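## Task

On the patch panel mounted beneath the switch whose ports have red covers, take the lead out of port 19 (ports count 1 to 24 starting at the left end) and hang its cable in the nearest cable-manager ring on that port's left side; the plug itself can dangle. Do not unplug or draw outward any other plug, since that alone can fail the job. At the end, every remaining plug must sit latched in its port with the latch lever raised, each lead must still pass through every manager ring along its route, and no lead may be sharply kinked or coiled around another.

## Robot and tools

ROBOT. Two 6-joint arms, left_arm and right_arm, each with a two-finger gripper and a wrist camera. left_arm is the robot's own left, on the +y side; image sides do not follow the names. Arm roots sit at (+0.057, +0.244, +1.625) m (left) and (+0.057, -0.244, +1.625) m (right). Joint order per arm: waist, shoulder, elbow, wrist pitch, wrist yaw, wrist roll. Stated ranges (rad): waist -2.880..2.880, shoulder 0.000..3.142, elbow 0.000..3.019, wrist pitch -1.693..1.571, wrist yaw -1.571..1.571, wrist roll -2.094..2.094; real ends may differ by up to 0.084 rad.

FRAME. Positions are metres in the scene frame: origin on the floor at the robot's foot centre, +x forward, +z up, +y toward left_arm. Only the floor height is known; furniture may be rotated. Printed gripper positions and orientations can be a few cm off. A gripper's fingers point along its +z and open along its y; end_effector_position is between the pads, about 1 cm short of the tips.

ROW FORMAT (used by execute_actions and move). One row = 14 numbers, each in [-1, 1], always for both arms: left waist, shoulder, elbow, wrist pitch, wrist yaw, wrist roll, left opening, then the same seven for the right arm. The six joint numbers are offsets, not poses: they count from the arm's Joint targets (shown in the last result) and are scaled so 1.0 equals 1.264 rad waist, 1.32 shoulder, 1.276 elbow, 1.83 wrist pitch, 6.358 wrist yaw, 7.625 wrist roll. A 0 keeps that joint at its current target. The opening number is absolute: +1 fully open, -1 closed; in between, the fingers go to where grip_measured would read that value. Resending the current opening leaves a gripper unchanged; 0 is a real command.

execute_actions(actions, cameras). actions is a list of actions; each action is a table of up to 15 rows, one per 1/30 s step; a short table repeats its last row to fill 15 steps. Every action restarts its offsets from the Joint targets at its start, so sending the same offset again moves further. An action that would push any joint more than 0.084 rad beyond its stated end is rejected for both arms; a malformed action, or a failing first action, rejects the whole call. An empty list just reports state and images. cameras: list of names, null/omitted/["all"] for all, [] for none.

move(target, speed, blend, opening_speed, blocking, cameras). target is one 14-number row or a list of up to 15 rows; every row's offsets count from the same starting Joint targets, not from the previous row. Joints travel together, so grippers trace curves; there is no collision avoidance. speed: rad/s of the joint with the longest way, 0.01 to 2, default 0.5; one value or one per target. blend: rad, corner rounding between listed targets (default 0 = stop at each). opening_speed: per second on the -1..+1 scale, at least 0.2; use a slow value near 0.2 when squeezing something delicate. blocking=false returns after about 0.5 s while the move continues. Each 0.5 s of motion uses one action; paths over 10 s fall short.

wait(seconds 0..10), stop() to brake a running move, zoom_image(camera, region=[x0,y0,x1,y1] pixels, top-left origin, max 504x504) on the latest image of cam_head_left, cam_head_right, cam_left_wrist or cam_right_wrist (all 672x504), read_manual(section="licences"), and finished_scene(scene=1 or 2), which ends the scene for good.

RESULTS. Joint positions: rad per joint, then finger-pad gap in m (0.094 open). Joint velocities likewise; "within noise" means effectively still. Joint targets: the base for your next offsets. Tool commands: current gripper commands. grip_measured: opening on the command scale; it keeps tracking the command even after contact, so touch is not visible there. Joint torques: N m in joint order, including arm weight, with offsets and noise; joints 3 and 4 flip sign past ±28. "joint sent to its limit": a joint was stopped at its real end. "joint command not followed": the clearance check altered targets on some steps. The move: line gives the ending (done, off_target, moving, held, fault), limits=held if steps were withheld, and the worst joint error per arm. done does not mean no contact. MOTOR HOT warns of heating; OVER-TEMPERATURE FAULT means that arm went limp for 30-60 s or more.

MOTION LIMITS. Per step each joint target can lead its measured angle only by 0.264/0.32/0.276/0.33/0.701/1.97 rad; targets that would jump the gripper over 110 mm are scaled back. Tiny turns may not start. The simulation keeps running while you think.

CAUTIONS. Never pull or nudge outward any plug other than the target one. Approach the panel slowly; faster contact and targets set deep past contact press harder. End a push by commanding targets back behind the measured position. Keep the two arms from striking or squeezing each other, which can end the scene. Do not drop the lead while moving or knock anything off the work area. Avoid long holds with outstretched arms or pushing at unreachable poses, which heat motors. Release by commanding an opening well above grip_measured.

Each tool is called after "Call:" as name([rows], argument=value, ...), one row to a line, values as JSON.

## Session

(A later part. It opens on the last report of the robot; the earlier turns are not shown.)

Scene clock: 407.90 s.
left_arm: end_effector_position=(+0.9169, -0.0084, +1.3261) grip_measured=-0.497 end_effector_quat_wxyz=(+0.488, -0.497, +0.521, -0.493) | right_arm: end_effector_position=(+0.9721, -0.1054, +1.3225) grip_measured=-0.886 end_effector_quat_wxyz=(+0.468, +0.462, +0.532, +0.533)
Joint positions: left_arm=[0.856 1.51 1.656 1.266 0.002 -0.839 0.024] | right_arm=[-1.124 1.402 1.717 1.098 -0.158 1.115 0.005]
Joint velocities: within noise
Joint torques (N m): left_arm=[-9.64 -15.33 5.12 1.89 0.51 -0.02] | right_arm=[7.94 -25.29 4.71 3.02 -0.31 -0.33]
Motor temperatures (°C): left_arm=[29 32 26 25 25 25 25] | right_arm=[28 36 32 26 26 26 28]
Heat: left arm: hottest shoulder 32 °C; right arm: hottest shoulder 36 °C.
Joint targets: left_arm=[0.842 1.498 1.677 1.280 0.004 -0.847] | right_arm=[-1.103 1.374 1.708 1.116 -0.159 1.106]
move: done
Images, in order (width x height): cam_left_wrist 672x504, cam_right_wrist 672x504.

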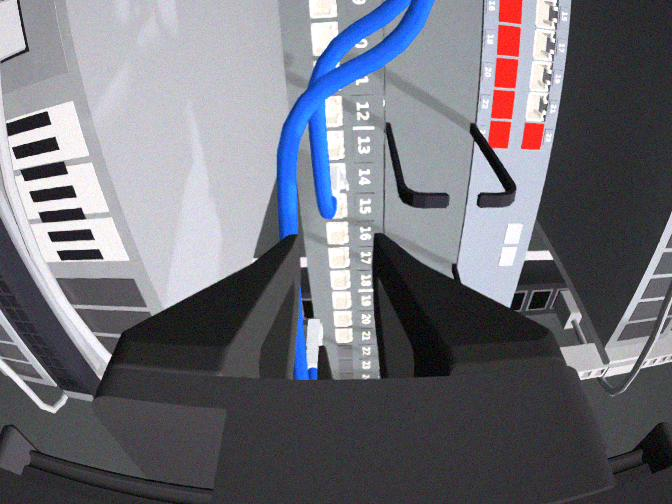

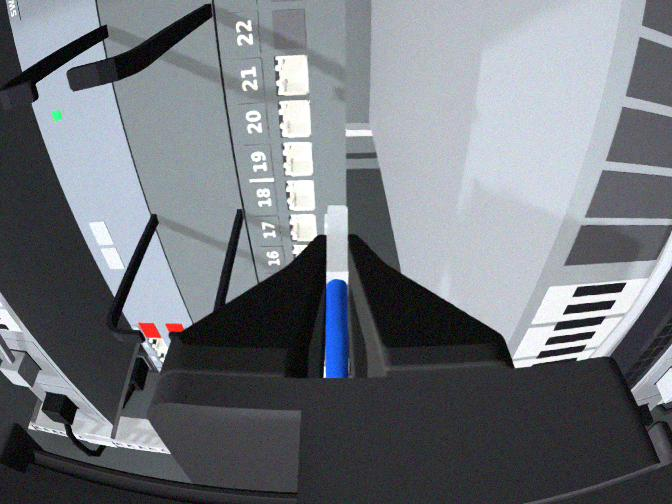

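Call:
zoom_image(camera="cam_left_wrist", region=[240, 0, 480, 390])

Call:
zoom_image(camera="cam_right_wrist", region=[80, 190, 380, 400])

Call:
zoom_image(camera="cam_head_left", region=[290, 170, 430, 280])

Scaled by 1.292 from the camera's 672x504 image, which has a finer 960x720 frame.

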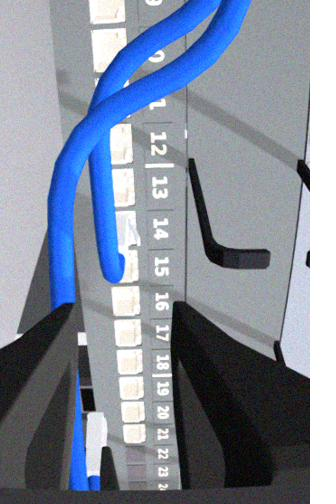

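Scaled by 1.680 from the camera's 672x504 image, which has a finer 960x720 frame.

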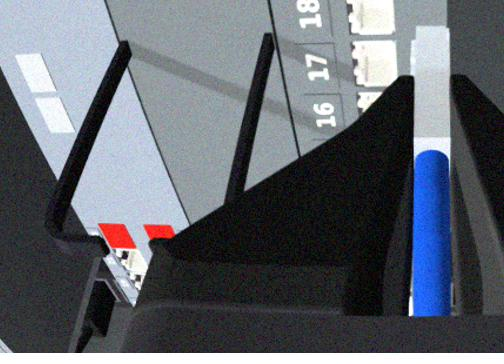

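This scene's latest camera images include none from cam_head_left. They are from: cam_left_wrist, cam_right_wrist. cam_head_left's image comes with the result of a call that names it in "cameras".

Call:
move([
  [-0.0699,-0.0214,-0.1675,0.1019,-0.0015,0.0114,-0.5,0,0,0,0,0,0,-0.97],
  [-0.0699,-0.0214,-0.1675,0.1019,-0.0015,0.0114,-0.5,0.0554,-0.128,-0.2077,0.0781,0.0209,-0.0076,-0.97],
], speed=0.2)

Scene clock: 448.50 s.
left_arm: end_effector_position=(+0.8559, -0.0345, +1.3570) grip_measured=-0.497 end_effector_quat_wxyz=(+0.493, -0.498, +0.510, -0.499) | right_arm: end_effector_position=(+0.9294, -0.1291, +1.3837) grip_measured=-0.886 end_effector_quat_wxyz=(+0.498, +0.501, +0.498, +0.503)
Joint positions: left_arm=[0.77 1.485 1.469 1.452 -0.004 -0.768 0.024] | right_arm=[-1.053 1.229 1.452 1.241 -0.031 1.063 0.005]
Joint velocities: within noise
Joint torques (N m): left_arm=[-10.58 -14.1 1.83 1.76 0.42 0.18] | right_arm=[6.89 -22.89 3.73 2.97 -0.16 -0.38]
Motor temperatures (°C): left_arm=[29 32 26 25 25 25 25] | right_arm=[28 36 29 26 26 26 30]
Heat: left arm: hottest shoulder 32 °C; right arm: hottest shoulder 36 °C.
Joint targets: left_arm=[0.753 1.470 1.464 1.467 -0.006 -0.760] | right_arm=[-1.033 1.205 1.443 1.259 -0.026 1.048]
move: done

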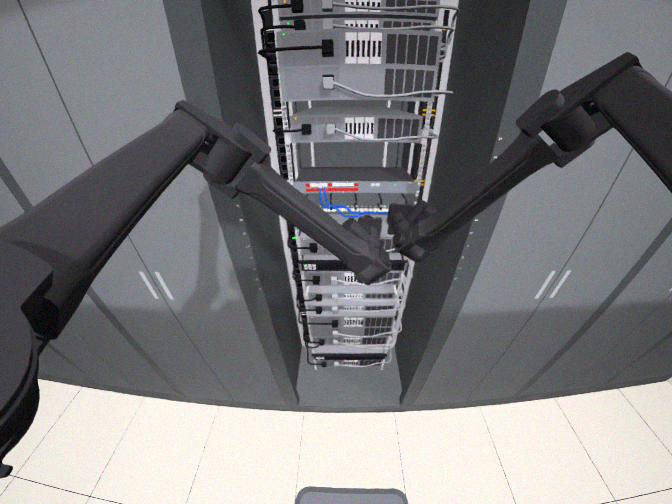

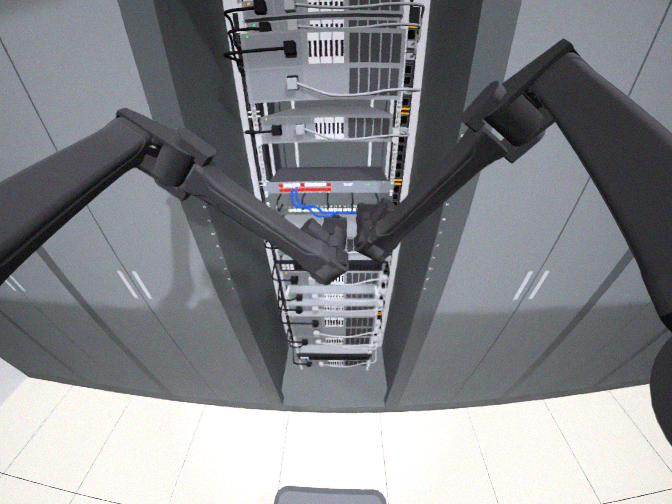

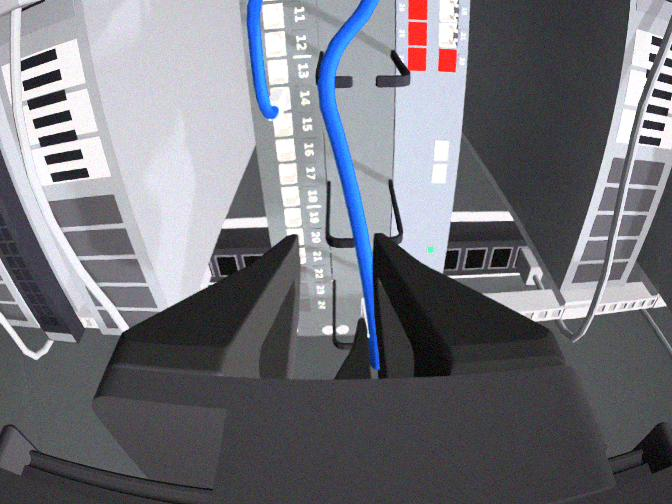

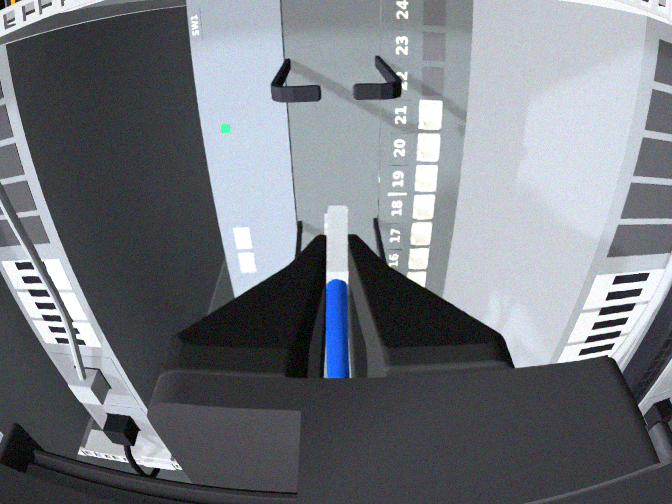

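Call:
zoom_image(camera="cam_left_wrist", region=[290, 0, 440, 130])

Call:
zoom_image(camera="cam_left_wrist", region=[280, 150, 440, 390])

Scaled by 3.360 from the camera's 672x504 image, which has a finer 960x720 frame.

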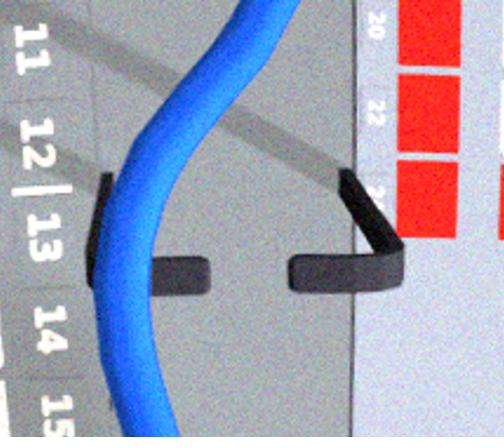

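Scaled by 2.100 from the camera's 672x504 image, which has a finer 960x720 frame.

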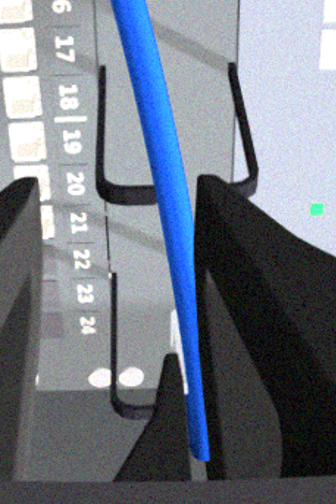

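Call:
move(target=[-0.0253,0.0735,0.1944,-0.0842,0,0.0033,-0.4,0,0,0,0,0,0,-0.97], speed=0.12, cameras=["cam_left_wrist","cam_right_wrist","cam_head_left"])

Call:
zoom_image(camera="cam_left_wrist", region=[240, 100, 440, 390])

Scene clock: 485.17 s.
left_arm: end_effector_position=(+0.8795, -0.0299, +1.3674) grip_measured=-0.403 end_effector_quat_wxyz=(+0.504, -0.499, +0.498, -0.500) | right_arm: end_effector_position=(+0.9291, -0.1291, +1.3836) grip_measured=-0.886 end_effector_quat_wxyz=(+0.498, +0.501, +0.499, +0.503)
Joint positions: left_arm=[0.761 1.486 1.532 1.422 -0.004 -0.761 0.028] | right_arm=[-1.053 1.229 1.451 1.242 -0.03 1.062 0.005]
Joint velocities: within noise
Joint torques (N m): left_arm=[-9.05 -12.69 2.5 1.37 0.48 0.11] | right_arm=[6.89 -22.83 3.81 2.99 -0.17 -0.37]
Motor temperatures (°C): left_arm=[29 32 26 25 25 25 25] | right_arm=[28 34 28 26 25 26 30]
Heat: left arm: hottest shoulder 32 °C; right arm: hottest shoulder 34 °C.
Joint targets: left_arm=[0.761 1.485 1.527 1.425 -0.004 -0.761] | right_arm=[-1.033 1.205 1.443 1.259 -0.026 1.048]
move: held (left_arm; a check stopped the path); limits=held; left_arm: the elbow is farthest, 0.181 rad from its target
joint command not followed: on one or more control steps a check withheld the commanded joint targets of the left arm, and it was not sent them on those steps.
cause: the commanded joint targets, or the way to them, would bring a part of the robot too close to another arm (this arm's wrist (the part past joint 4) and the right arm's forearm (the part past joint 3), along the way the arms are being sent, or toward where that arm still pushes).
Images, in order (width x height): cam_head_left 672x504, cam_left_wrist 672x504, cam_right_wrist 672x504.

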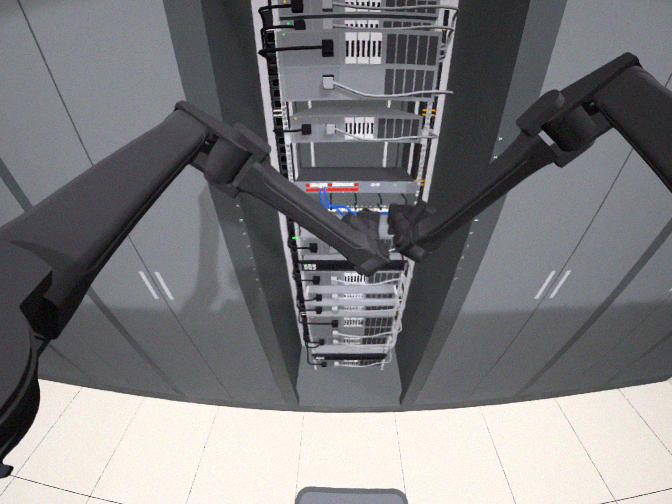

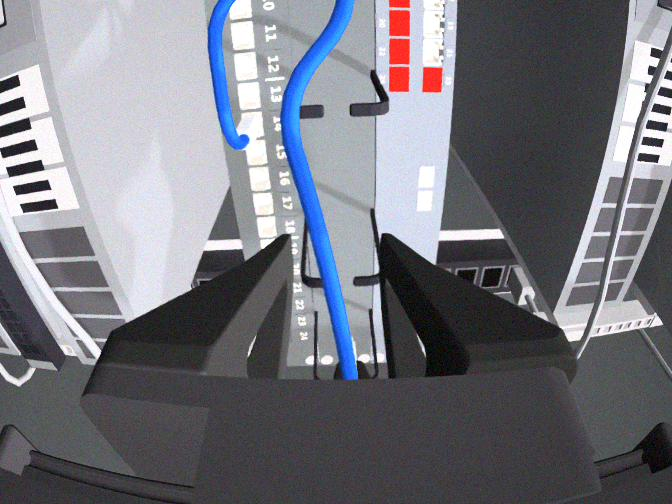

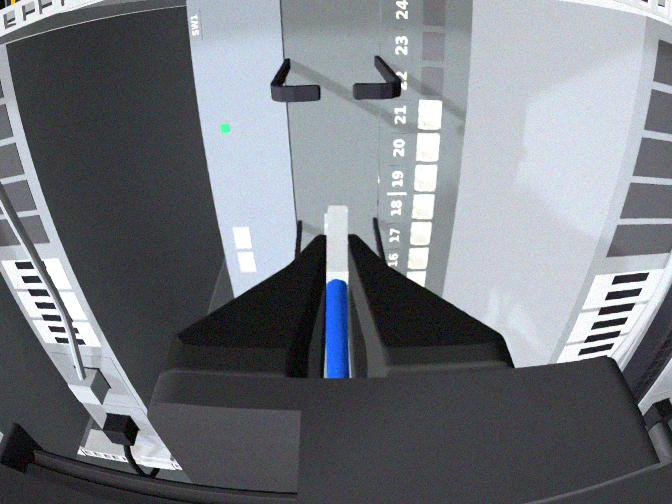

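Scaled by 1.738 from the camera's 672x504 image, which has a finer 960x720 frame.

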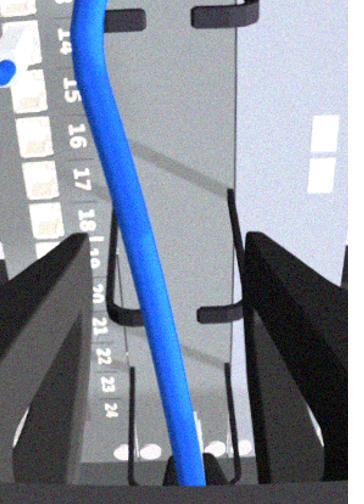

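Call:
move(target=[0.106,-0.1129,0.0564,-0.2978,0.0648,-0.0076,-0.4,0,0,0,0,0,0,-0.97], speed=0.2, cameras=["cam_left_wrist","cam_right_wrist","cam_head_left"])

Call:
zoom_image(camera="cam_left_wrist", region=[240, 100, 440, 390])

Scene clock: 511.30 s.
left_arm: end_effector_position=(+0.9131, -0.0509, +1.3635) grip_measured=-0.403 end_effector_quat_wxyz=(+0.354, -0.354, +0.611, -0.614) | right_arm: end_effector_position=(+0.9291, -0.1291, +1.3836) grip_measured=-0.886 end_effector_quat_wxyz=(+0.498, +0.500, +0.499, +0.503)
Joint positions: left_arm=[0.878 1.351 1.574 0.888 0.406 -0.811 0.028] | right_arm=[-1.053 1.229 1.451 1.242 -0.03 1.061 0.005]
Joint velocities: within noise
Joint torques (N m): left_arm=[-5.19 -16.15 5.91 1.14 0.59 0.03] | right_arm=[7 -22.59 3.82 2.96 -0.17 -0.36]
Motor temperatures (°C): left_arm=[29 32 25 25 25 25 25] | right_arm=[28 34 28 26 25 26 31]
Heat: left arm: hottest shoulder 32 °C; right arm: hottest shoulder 34 °C.
Joint targets: left_arm=[0.895 1.336 1.599 0.880 0.408 -0.820] | right_arm=[-1.033 1.205 1.443 1.259 -0.026 1.048]
move: done
Images, in order (width x height): cam_head_left 672x504, cam_left_wrist 672x504, cam_right_wrist 672x504.

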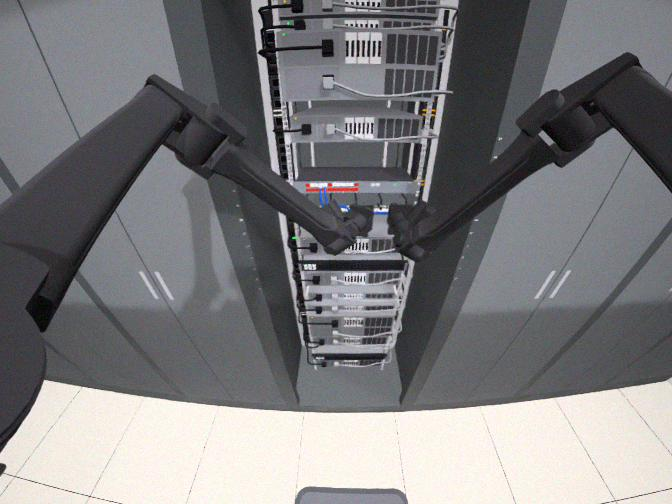

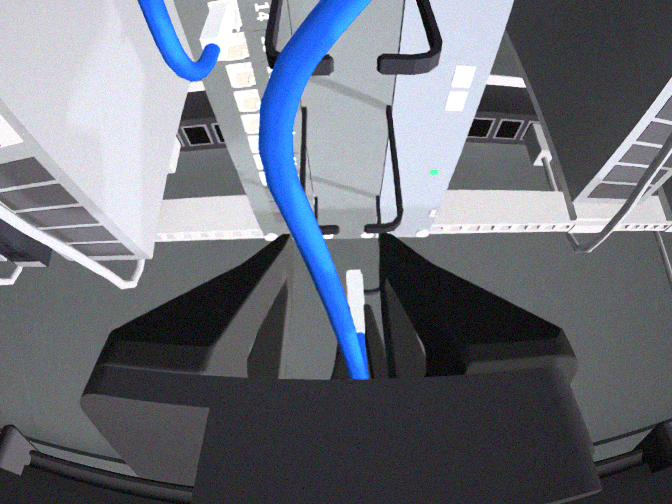

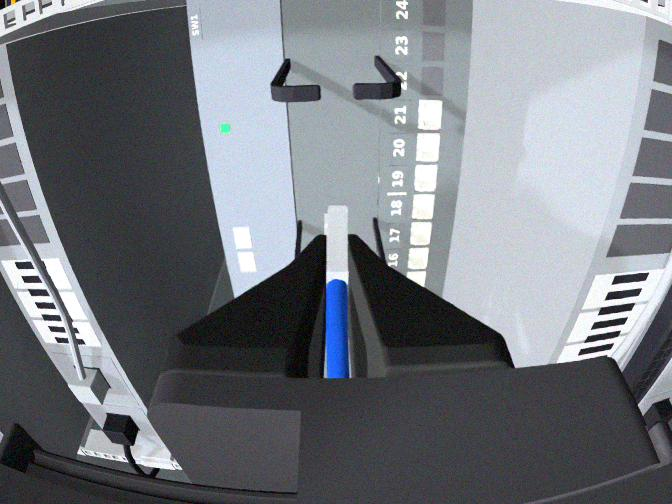

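Scaled by 1.738 from the camera's 672x504 image, which has a finer 960x720 frame.

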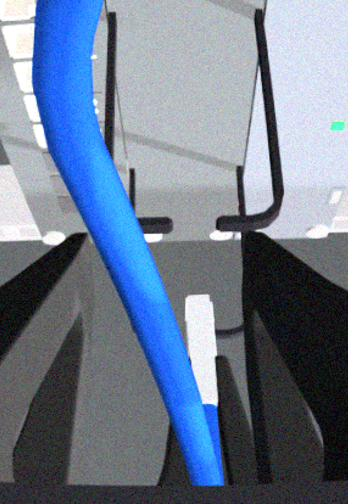

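Call:
move(target=[0,0,0,0,0,0,-0.88,0,0,0,0,0,0,-0.97], opening_speed=0.4, cameras=["cam_left_wrist","cam_right_wrist"])

Call:
zoom_image(camera="cam_left_wrist", region=[240, 0, 480, 390])

Scene clock: 520.57 s.
left_arm: end_effector_position=(+0.9130, -0.0511, +1.3636) grip_measured=-0.876 end_effector_quat_wxyz=(+0.352, -0.354, +0.610, -0.615) | right_arm: end_effector_position=(+0.9291, -0.1292, +1.3836) grip_measured=-0.886 end_effector_quat_wxyz=(+0.498, +0.501, +0.499, +0.503)
Joint positions: left_arm=[0.878 1.351 1.574 0.887 0.407 -0.814 0.006] | right_arm=[-1.053 1.229 1.451 1.242 -0.029 1.061 0.005]
Joint velocities: within noise
Joint torques (N m): left_arm=[-5.19 -16.38 5.91 1.02 0.54 0.07] | right_arm=[7.24 -22.83 3.82 2.95 -0.21 -0.38]
Motor temperatures (°C): left_arm=[29 32 26 25 25 25 25] | right_arm=[28 34 28 26 25 26 31]
Heat: left arm: hottest shoulder 32 °C; right arm: hottest shoulder 34 °C.
Joint targets: left_arm=[0.895 1.336 1.599 0.880 0.408 -0.819] | right_arm=[-1.033 1.205 1.443 1.259 -0.027 1.049]
move: done
Images, in order (width x height): cam_left_wrist 672x504, cam_right_wrist 672x504.

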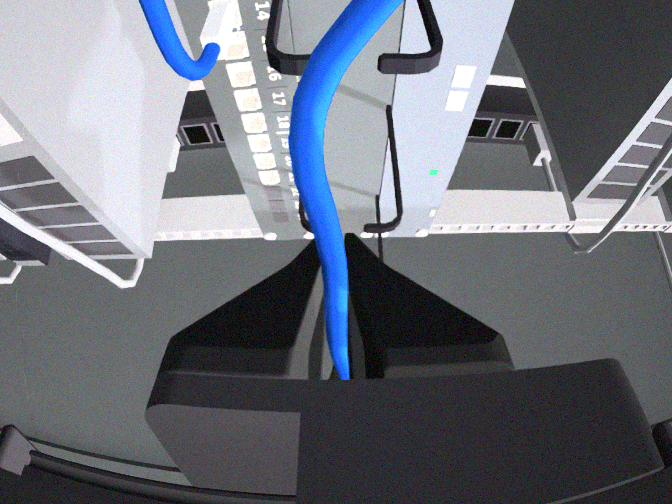

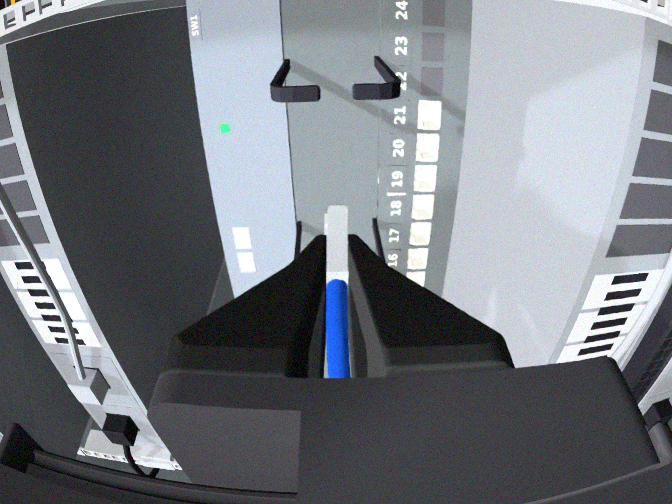

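Scaled by 1.292 from the camera's 672x504 image, which has a finer 960x720 frame.

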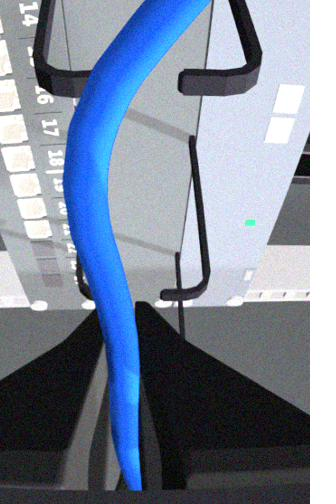

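Call:
move(target=[-0.0451,0.0379,0.0611,-0.0393,-0.0027,0.0052,-0.9,0,0,0,0,0,0,-0.97], speed=0.08, cameras=["cam_left_wrist","cam_right_wrist","cam_head_left"])

Call:
zoom_image(camera="cam_left_wrist", region=[240, 0, 480, 390])

Call:
zoom_image(camera="cam_head_left", region=[320, 180, 430, 260])

Scene clock: 538.83 s.
left_arm: end_effector_position=(+0.9335, -0.0576, +1.3677) grip_measured=-0.894 end_effector_quat_wxyz=(+0.350, -0.355, +0.613, -0.613) | right_arm: end_effector_position=(+0.9298, -0.1307, +1.3856) grip_measured=-0.886 end_effector_quat_wxyz=(+0.500, +0.501, +0.497, +0.502)
Joint positions: left_arm=[0.858 1.367 1.647 0.816 0.393 -0.792 0.005] | right_arm=[-1.052 1.227 1.451 1.244 -0.026 1.061 0.005]
Joint velocities: within noise
Joint torques (N m): left_arm=[-9 -13.92 6.53 0.92 0.45 0.23] | right_arm=[6.89 -22.48 3.88 2.89 -0.32 -0.36]
Motor temperatures (°C): left_arm=[29 33 26 25 25 25 25] | right_arm=[28 34 28 26 25 26 31]
Heat: left arm: hottest shoulder 33 °C; right arm: hottest shoulder 34 °C.
Joint targets: left_arm=[0.838 1.386 1.677 0.808 0.391 -0.780] | right_arm=[-1.033 1.205 1.443 1.259 -0.026 1.048]
move: done
Images, in order (width x height): cam_head_left 672x504, cam_left_wrist 672x504, cam_right_wrist 672x504.

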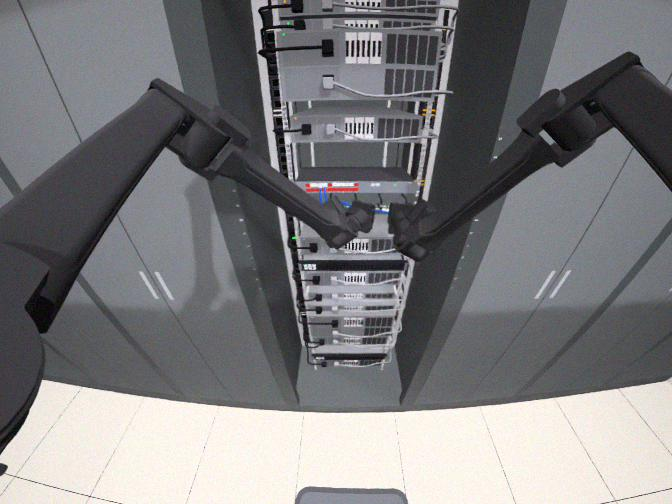

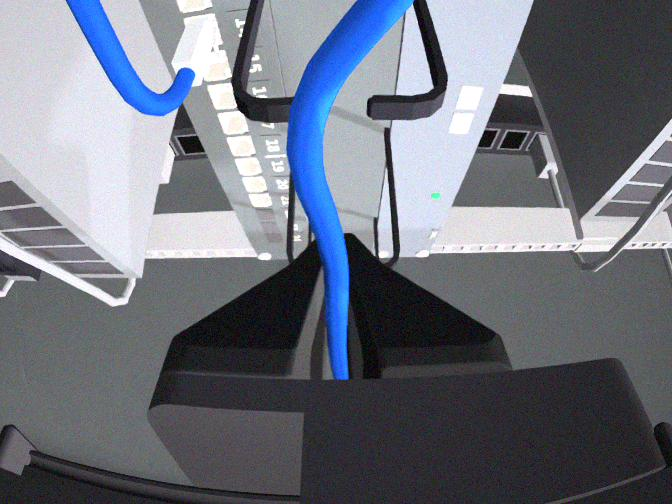

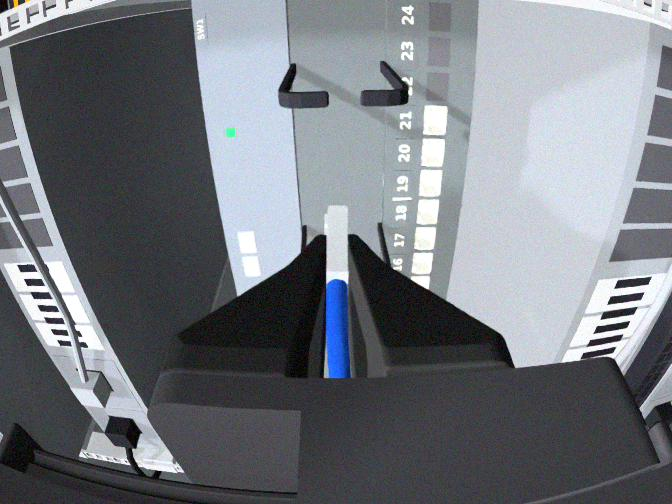

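Scaled by 1.292 from the camera's 672x504 image, which has a finer 960x720 frame.

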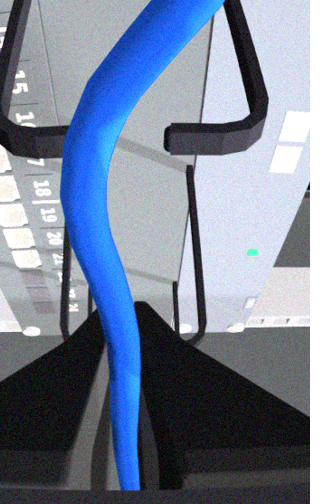

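Scaled by 4.582 from the camera's 672x504 image, which has a finer 960x720 frame.

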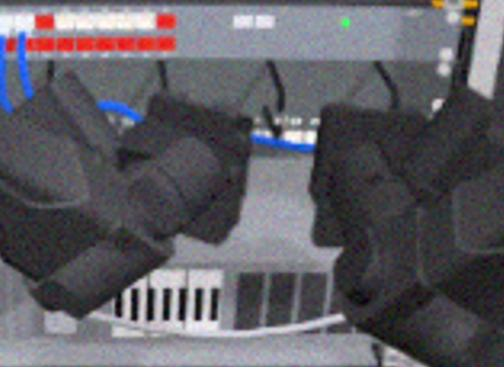

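Call:
move(target=[-0.0015,0.0155,0.052,-0.025,0,0.0002,-0.9,-0.0165,0.033,0.0905,-0.044,-0.0002,0.0018,-0.97], speed=0.06, cameras=["cam_left_wrist","cam_right_wrist","cam_head_left","cam_head_right"])

Call:
zoom_image(camera="cam_left_wrist", region=[240, 0, 480, 390])

Call:
zoom_image(camera="cam_head_left", region=[360, 185, 400, 225])

Call:
zoom_image(camera="cam_head_right", region=[330, 185, 380, 235])

Scene clock: 577.73 s.
left_arm: end_effector_position=(+0.9496, -0.0603, +1.3684) grip_measured=-0.894 end_effector_quat_wxyz=(+0.349, -0.356, +0.612, -0.614) | right_arm: end_effector_position=(+0.9540, -0.1363, +1.3941) grip_measured=-0.886 end_effector_quat_wxyz=(+0.503, +0.500, +0.494, +0.503)
Joint positions: left_arm=[0.852 1.388 1.711 0.771 0.393 -0.79 0.005] | right_arm=[-1.052 1.229 1.521 1.185 -0.026 1.061 0.005]
Joint velocities: within noise
Joint torques (N m): left_arm=[-8.64 -14.51 7.05 1.03 0.42 0.21] | right_arm=[4.72 -19.84 8.81 2.1 -0.38 -0.24]
Motor temperatures (°C): left_arm=[29 32 27 25 25 25 25] | right_arm=[28 35 27 26 26 26 31]
Heat: left arm: hottest shoulder 32 °C; right arm: hottest shoulder 35 °C.
Joint targets: left_arm=[0.836 1.407 1.743 0.762 0.391 -0.778] | right_arm=[-1.054 1.249 1.559 1.179 -0.028 1.062]
move: off_target (right_arm); right_arm: the elbow is farthest, 0.038 rad from its target

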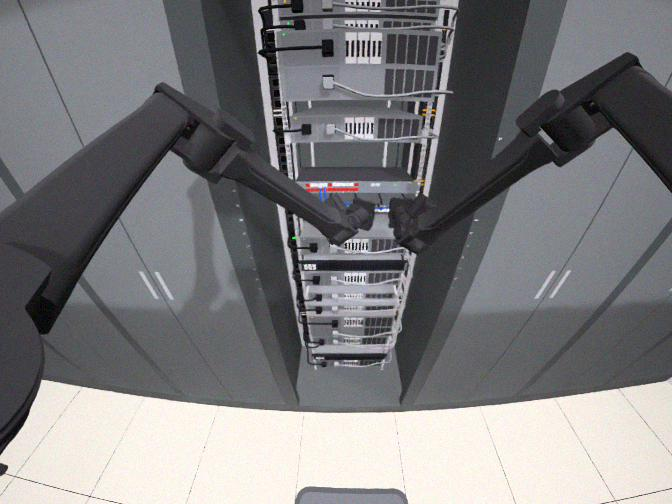

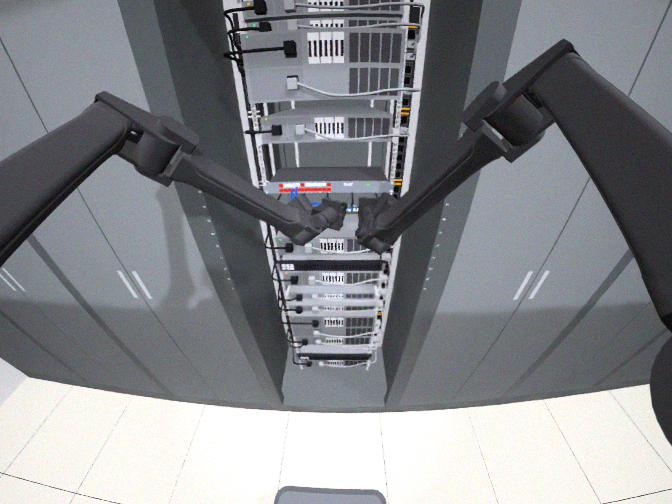

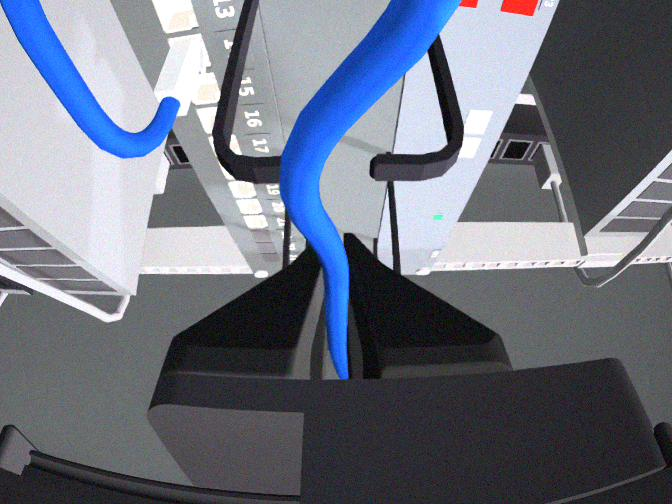

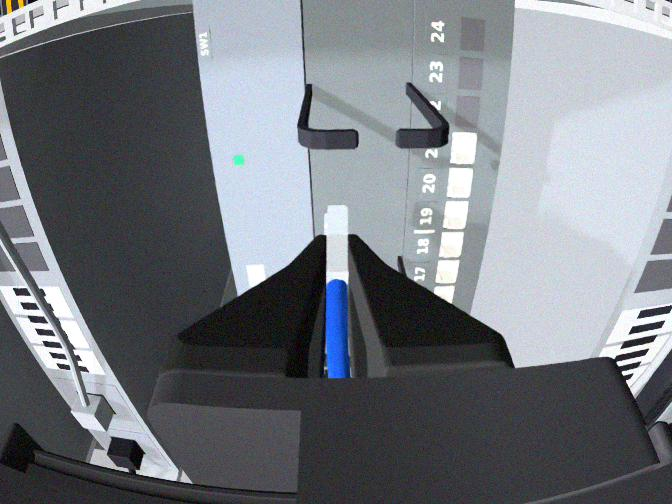

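Scaled by 1.292 from the camera's 672x504 image, which has a finer 960x720 frame.

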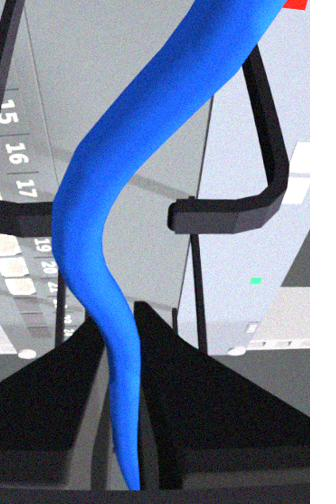

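Scaled by 12.600 from the camera's 672x504 image, which has a finer 960x720 frame.

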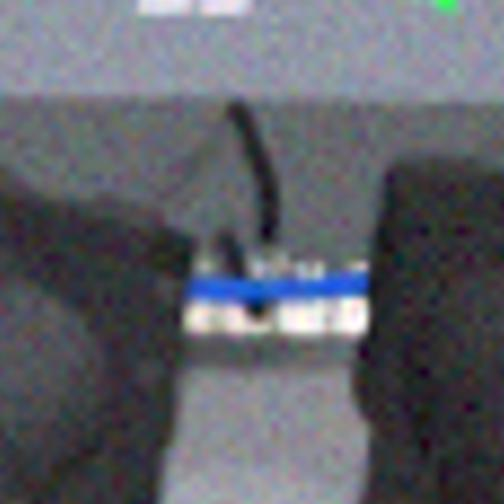

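Scaled by 10.080 from the camera's 672x504 image, which has a finer 960x720 frame.

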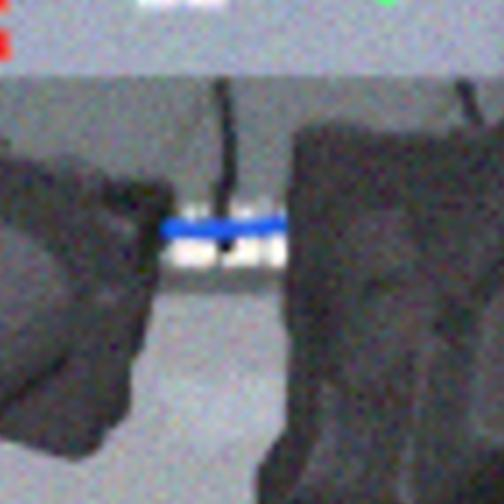

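Call:
move(target=[0,0,0,0,0,0,-0.9,-0.0222,0.0129,0.0097,0,0,0,-0.97], speed=0.06, cameras=["cam_left_wrist","cam_right_wrist","cam_head_left","cam_head_right"])

Call:
zoom_image(camera="cam_head_left", region=[360, 185, 400, 225])

Call:
zoom_image(camera="cam_head_right", region=[330, 185, 380, 235])

Scene clock: 612.83 s.
left_arm: end_effector_position=(+0.9495, -0.0607, +1.3678) grip_measured=-0.894 end_effector_quat_wxyz=(+0.349, -0.356, +0.612, -0.614) | right_arm: end_effector_position=(+0.9551, -0.1366, +1.3869) grip_measured=-0.886 end_effector_quat_wxyz=(+0.505, +0.498, +0.497, +0.500)
Joint positions: left_arm=[0.852 1.389 1.712 0.77 0.392 -0.789 0.005] | right_arm=[-1.063 1.245 1.535 1.184 -0.026 1.061 0.005]
Joint velocities: within noise
Joint torques (N m): left_arm=[-8.35 -14.1 7.01 0.9 0.46 0.2] | right_arm=[3.25 -19.55 8.46 2.11 -0.36 -0.25]
Motor temperatures (°C): left_arm=[29 32 27 25 25 25 25] | right_arm=[28 34 30 26 26 26 32]
Heat: left arm: hottest shoulder 32 °C; right arm: hottest shoulder 34 °C.
Joint targets: left_arm=[0.836 1.407 1.743 0.762 0.391 -0.778] | right_arm=[-1.081 1.266 1.571 1.179 -0.028 1.062]
move: off_target (right_arm); right_arm: the elbow is farthest, 0.036 rad from its target

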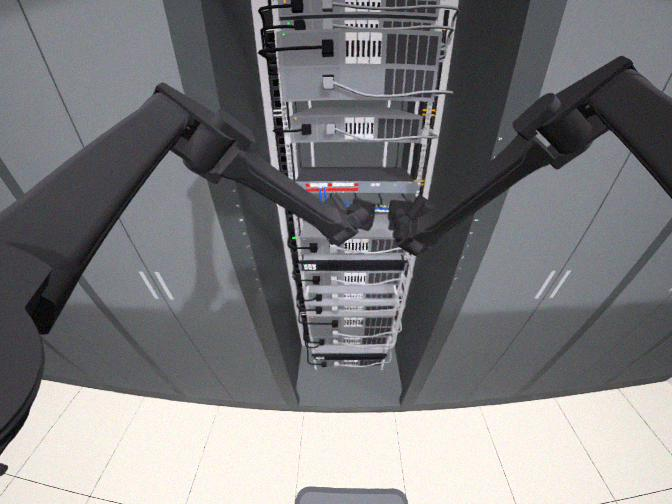

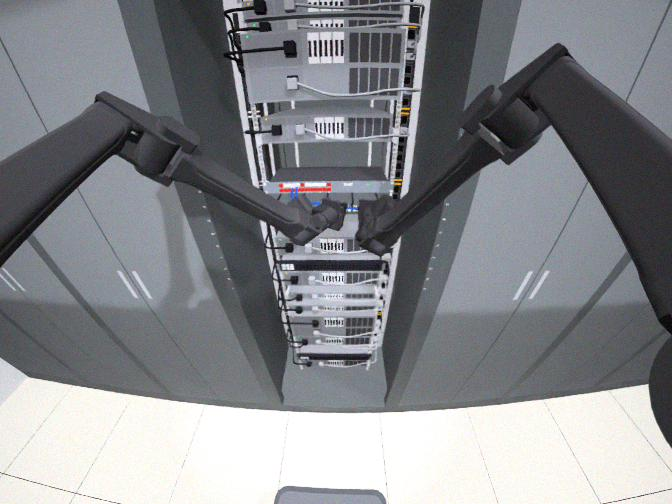

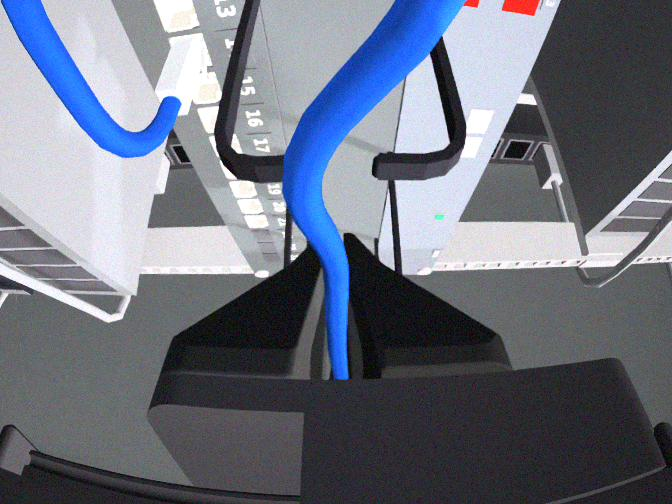

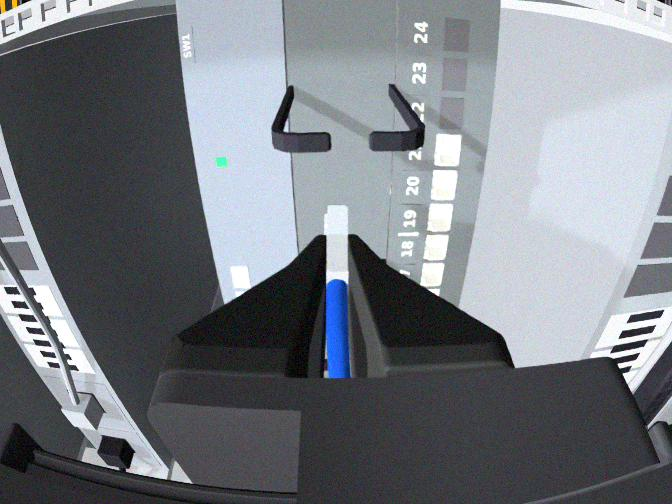

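Scaled by 12.600 from the camera's 672x504 image, which has a finer 960x720 frame.

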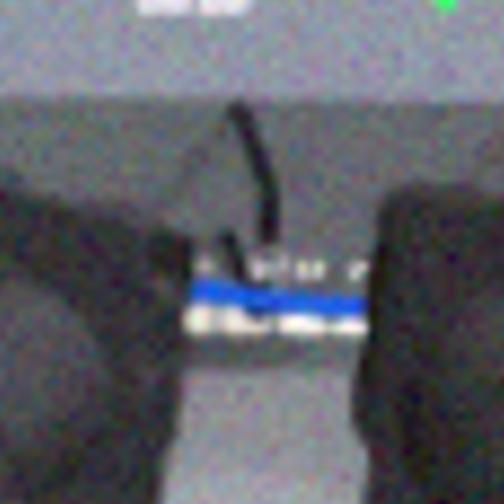

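Scaled by 10.080 from the camera's 672x504 image, which has a finer 960x720 frame.

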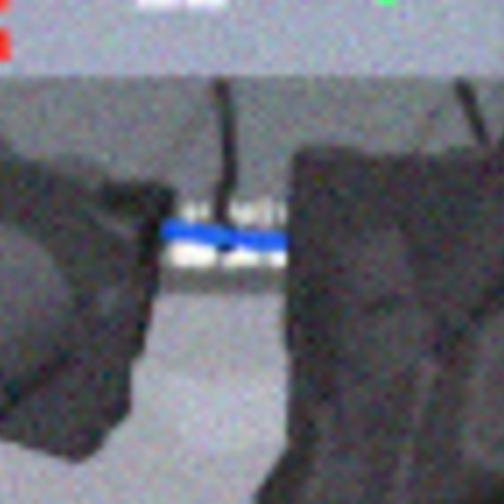

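Call:
move(target=[0,0,0,0,0,0,-0.6,0,0,0,0,0,0,-0.97], opening_speed=0.4, cameras=[])

Call:
move(target=[0.034,-0.0455,-0.0784,0.0377,0.0013,-0.0034,-0.6,0,0,0,0,0,0,-0.97], speed=0.08, cameras=["cam_left_wrist","cam_head_left"])

Call:
zoom_image(camera="cam_left_wrist", region=[240, 0, 480, 390])

Call:
zoom_image(camera="cam_head_left", region=[360, 185, 400, 225])

Scene clock: 674.17 s.
left_arm: end_effector_position=(+0.9489, -0.0614, +1.3670) grip_measured=-0.604 end_effector_quat_wxyz=(+0.349, -0.355, +0.613, -0.613) | right_arm: end_effector_position=(+0.9558, -0.1369, +1.3875) grip_measured=-0.886 end_effector_quat_wxyz=(+0.506, +0.498, +0.497, +0.500)
Joint positions: left_arm=[0.852 1.39 1.712 0.769 0.392 -0.787 0.019] | right_arm=[-1.063 1.245 1.537 1.184 -0.026 1.061 0.005]
Joint velocities: within noise
Joint torques (N m): left_arm=[-8.82 -14.45 6.95 1.06 0.45 0.19] | right_arm=[3.49 -19.66 8.34 2.14 -0.37 -0.24]
Motor temperatures (°C): left_arm=[29 31 28 25 25 25 25] | right_arm=[28 33 30 26 26 26 32]
Heat: left arm: hottest shoulder 31 °C; right arm: hottest shoulder 33 °C.
Joint targets: left_arm=[0.836 1.407 1.743 0.762 0.391 -0.778] | right_arm=[-1.081 1.266 1.571 1.179 -0.028 1.062]
move: done
No camera images: "cameras" was empty.

Scene clock: 675.90 s.
left_arm: end_effector_position=(+0.9357, -0.0539, +1.3695) grip_measured=-0.603 end_effector_quat_wxyz=(+0.352, -0.355, +0.612, -0.613) | right_arm: end_effector_position=(+0.9556, -0.1366, +1.3870) grip_measured=-0.886 end_effector_quat_wxyz=(+0.505, +0.498, +0.497, +0.500)
Joint positions: left_arm=[0.862 1.362 1.648 0.815 0.397 -0.796 0.019] | right_arm=[-1.063 1.245 1.537 1.184 -0.026 1.061 0.005]
Joint velocities: within noise
Joint torques (N m): left_arm=[-5.77 -16.85 3.9 1.78 0.58 0.02] | right_arm=[3.43 -19.72 8.38 2.09 -0.38 -0.25]
Motor temperatures (°C): left_arm=[29 31 28 25 25 25 25] | right_arm=[28 33 30 26 26 26 32]
Heat: left arm: hottest shoulder 31 °C; right arm: hottest shoulder 33 °C.
Joint targets: left_arm=[0.879 1.347 1.643 0.831 0.399 -0.804] | right_arm=[-1.081 1.266 1.571 1.179 -0.028 1.062]
move: done
Images, in order (width x height): cam_head_left 672x504, cam_left_wrist 672x504.

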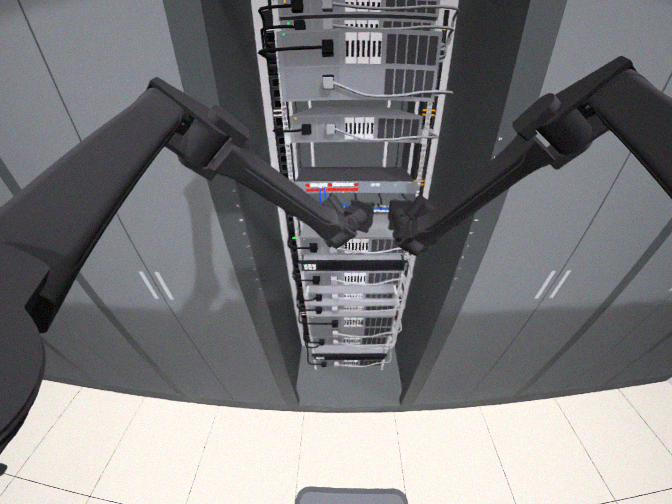

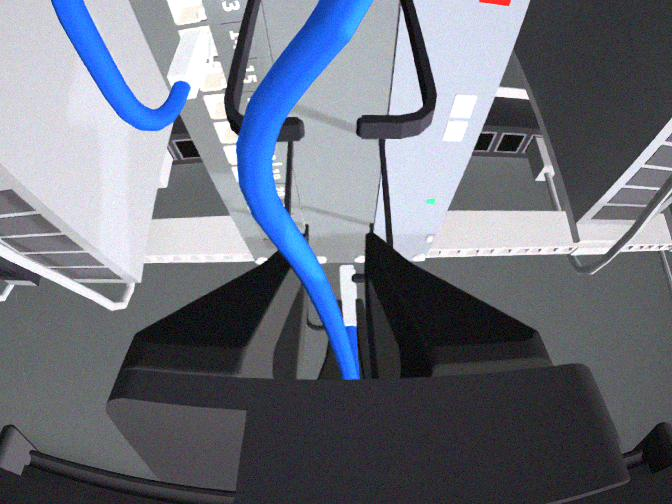

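Scaled by 1.292 from the camera's 672x504 image, which has a finer 960x720 frame.

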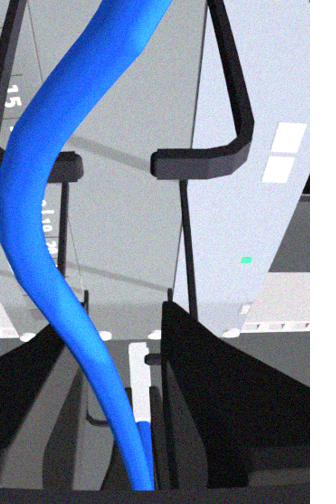

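Scaled by 12.600 from the camera's 672x504 image, which has a finer 960x720 frame.

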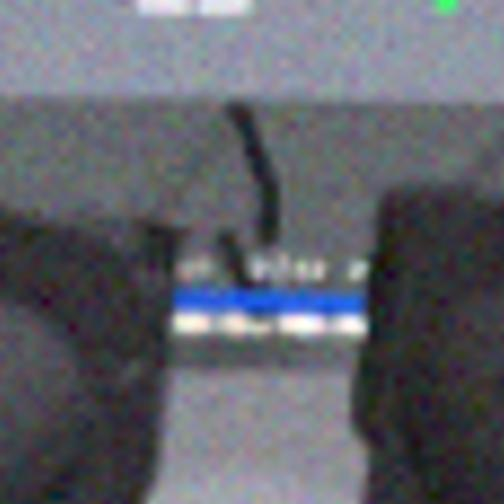

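Call:
move(target=[0.0214,-0.0212,-0.0596,0.0317,0.0017,-0.0031,-0.6,0,0,0,0,0,0,-0.97], speed=0.08, cameras=["cam_left_wrist","cam_head_left"])

Call:
zoom_image(camera="cam_left_wrist", region=[240, 0, 480, 390])

Scene clock: 688.80 s.
left_arm: end_effector_position=(+0.9167, -0.0431, +1.3652) grip_measured=-0.603 end_effector_quat_wxyz=(+0.352, -0.354, +0.613, -0.612) | right_arm: end_effector_position=(+0.9556, -0.1366, +1.3870) grip_measured=-0.886 end_effector_quat_wxyz=(+0.505, +0.498, +0.497, +0.500)
Joint positions: left_arm=[0.889 1.336 1.572 0.873 0.408 -0.819 0.019] | right_arm=[-1.063 1.245 1.537 1.184 -0.026 1.061 0.005]
Joint velocities: within noise
Joint torques (N m): left_arm=[-4.95 -16.62 3.64 2.06 0.57 -0.01] | right_arm=[3.43 -19.72 8.4 2.11 -0.37 -0.23]
Motor temperatures (°C): left_arm=[29 31 27 25 25 25 25] | right_arm=[28 34 30 26 26 26 32]
Heat: left arm: hottest shoulder 31 °C; right arm: hottest shoulder 34 °C.
Joint targets: left_arm=[0.906 1.319 1.567 0.889 0.410 -0.828] | right_arm=[-1.081 1.266 1.571 1.179 -0.028 1.062]
move: done
Images, in order (width x height): cam_head_left 672x504, cam_left_wrist 672x504.

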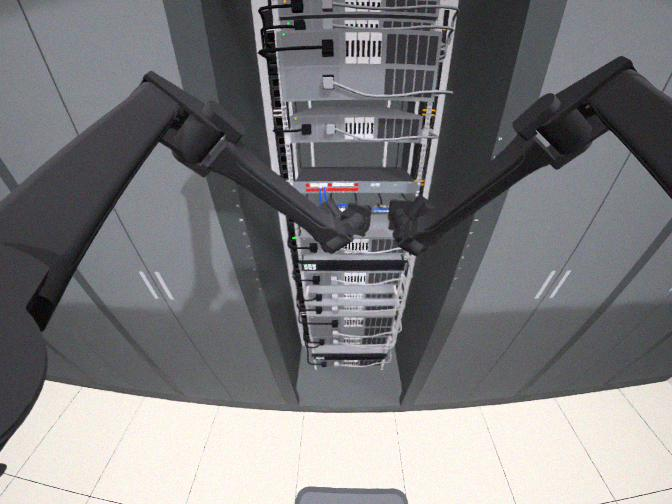

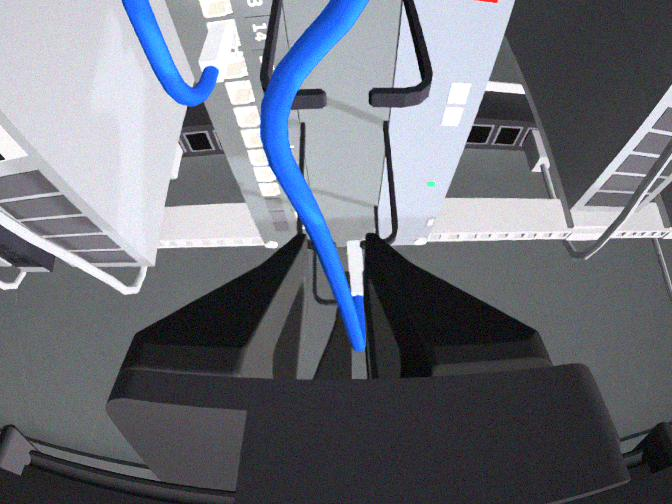

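Scaled by 1.292 from the camera's 672x504 image, which has a finer 960x720 frame.

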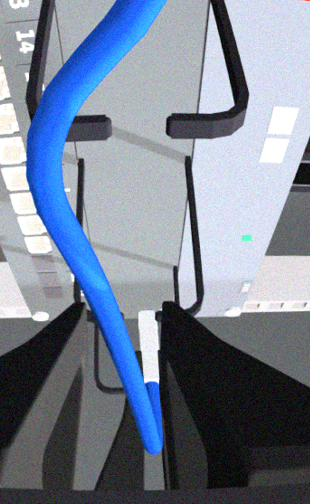

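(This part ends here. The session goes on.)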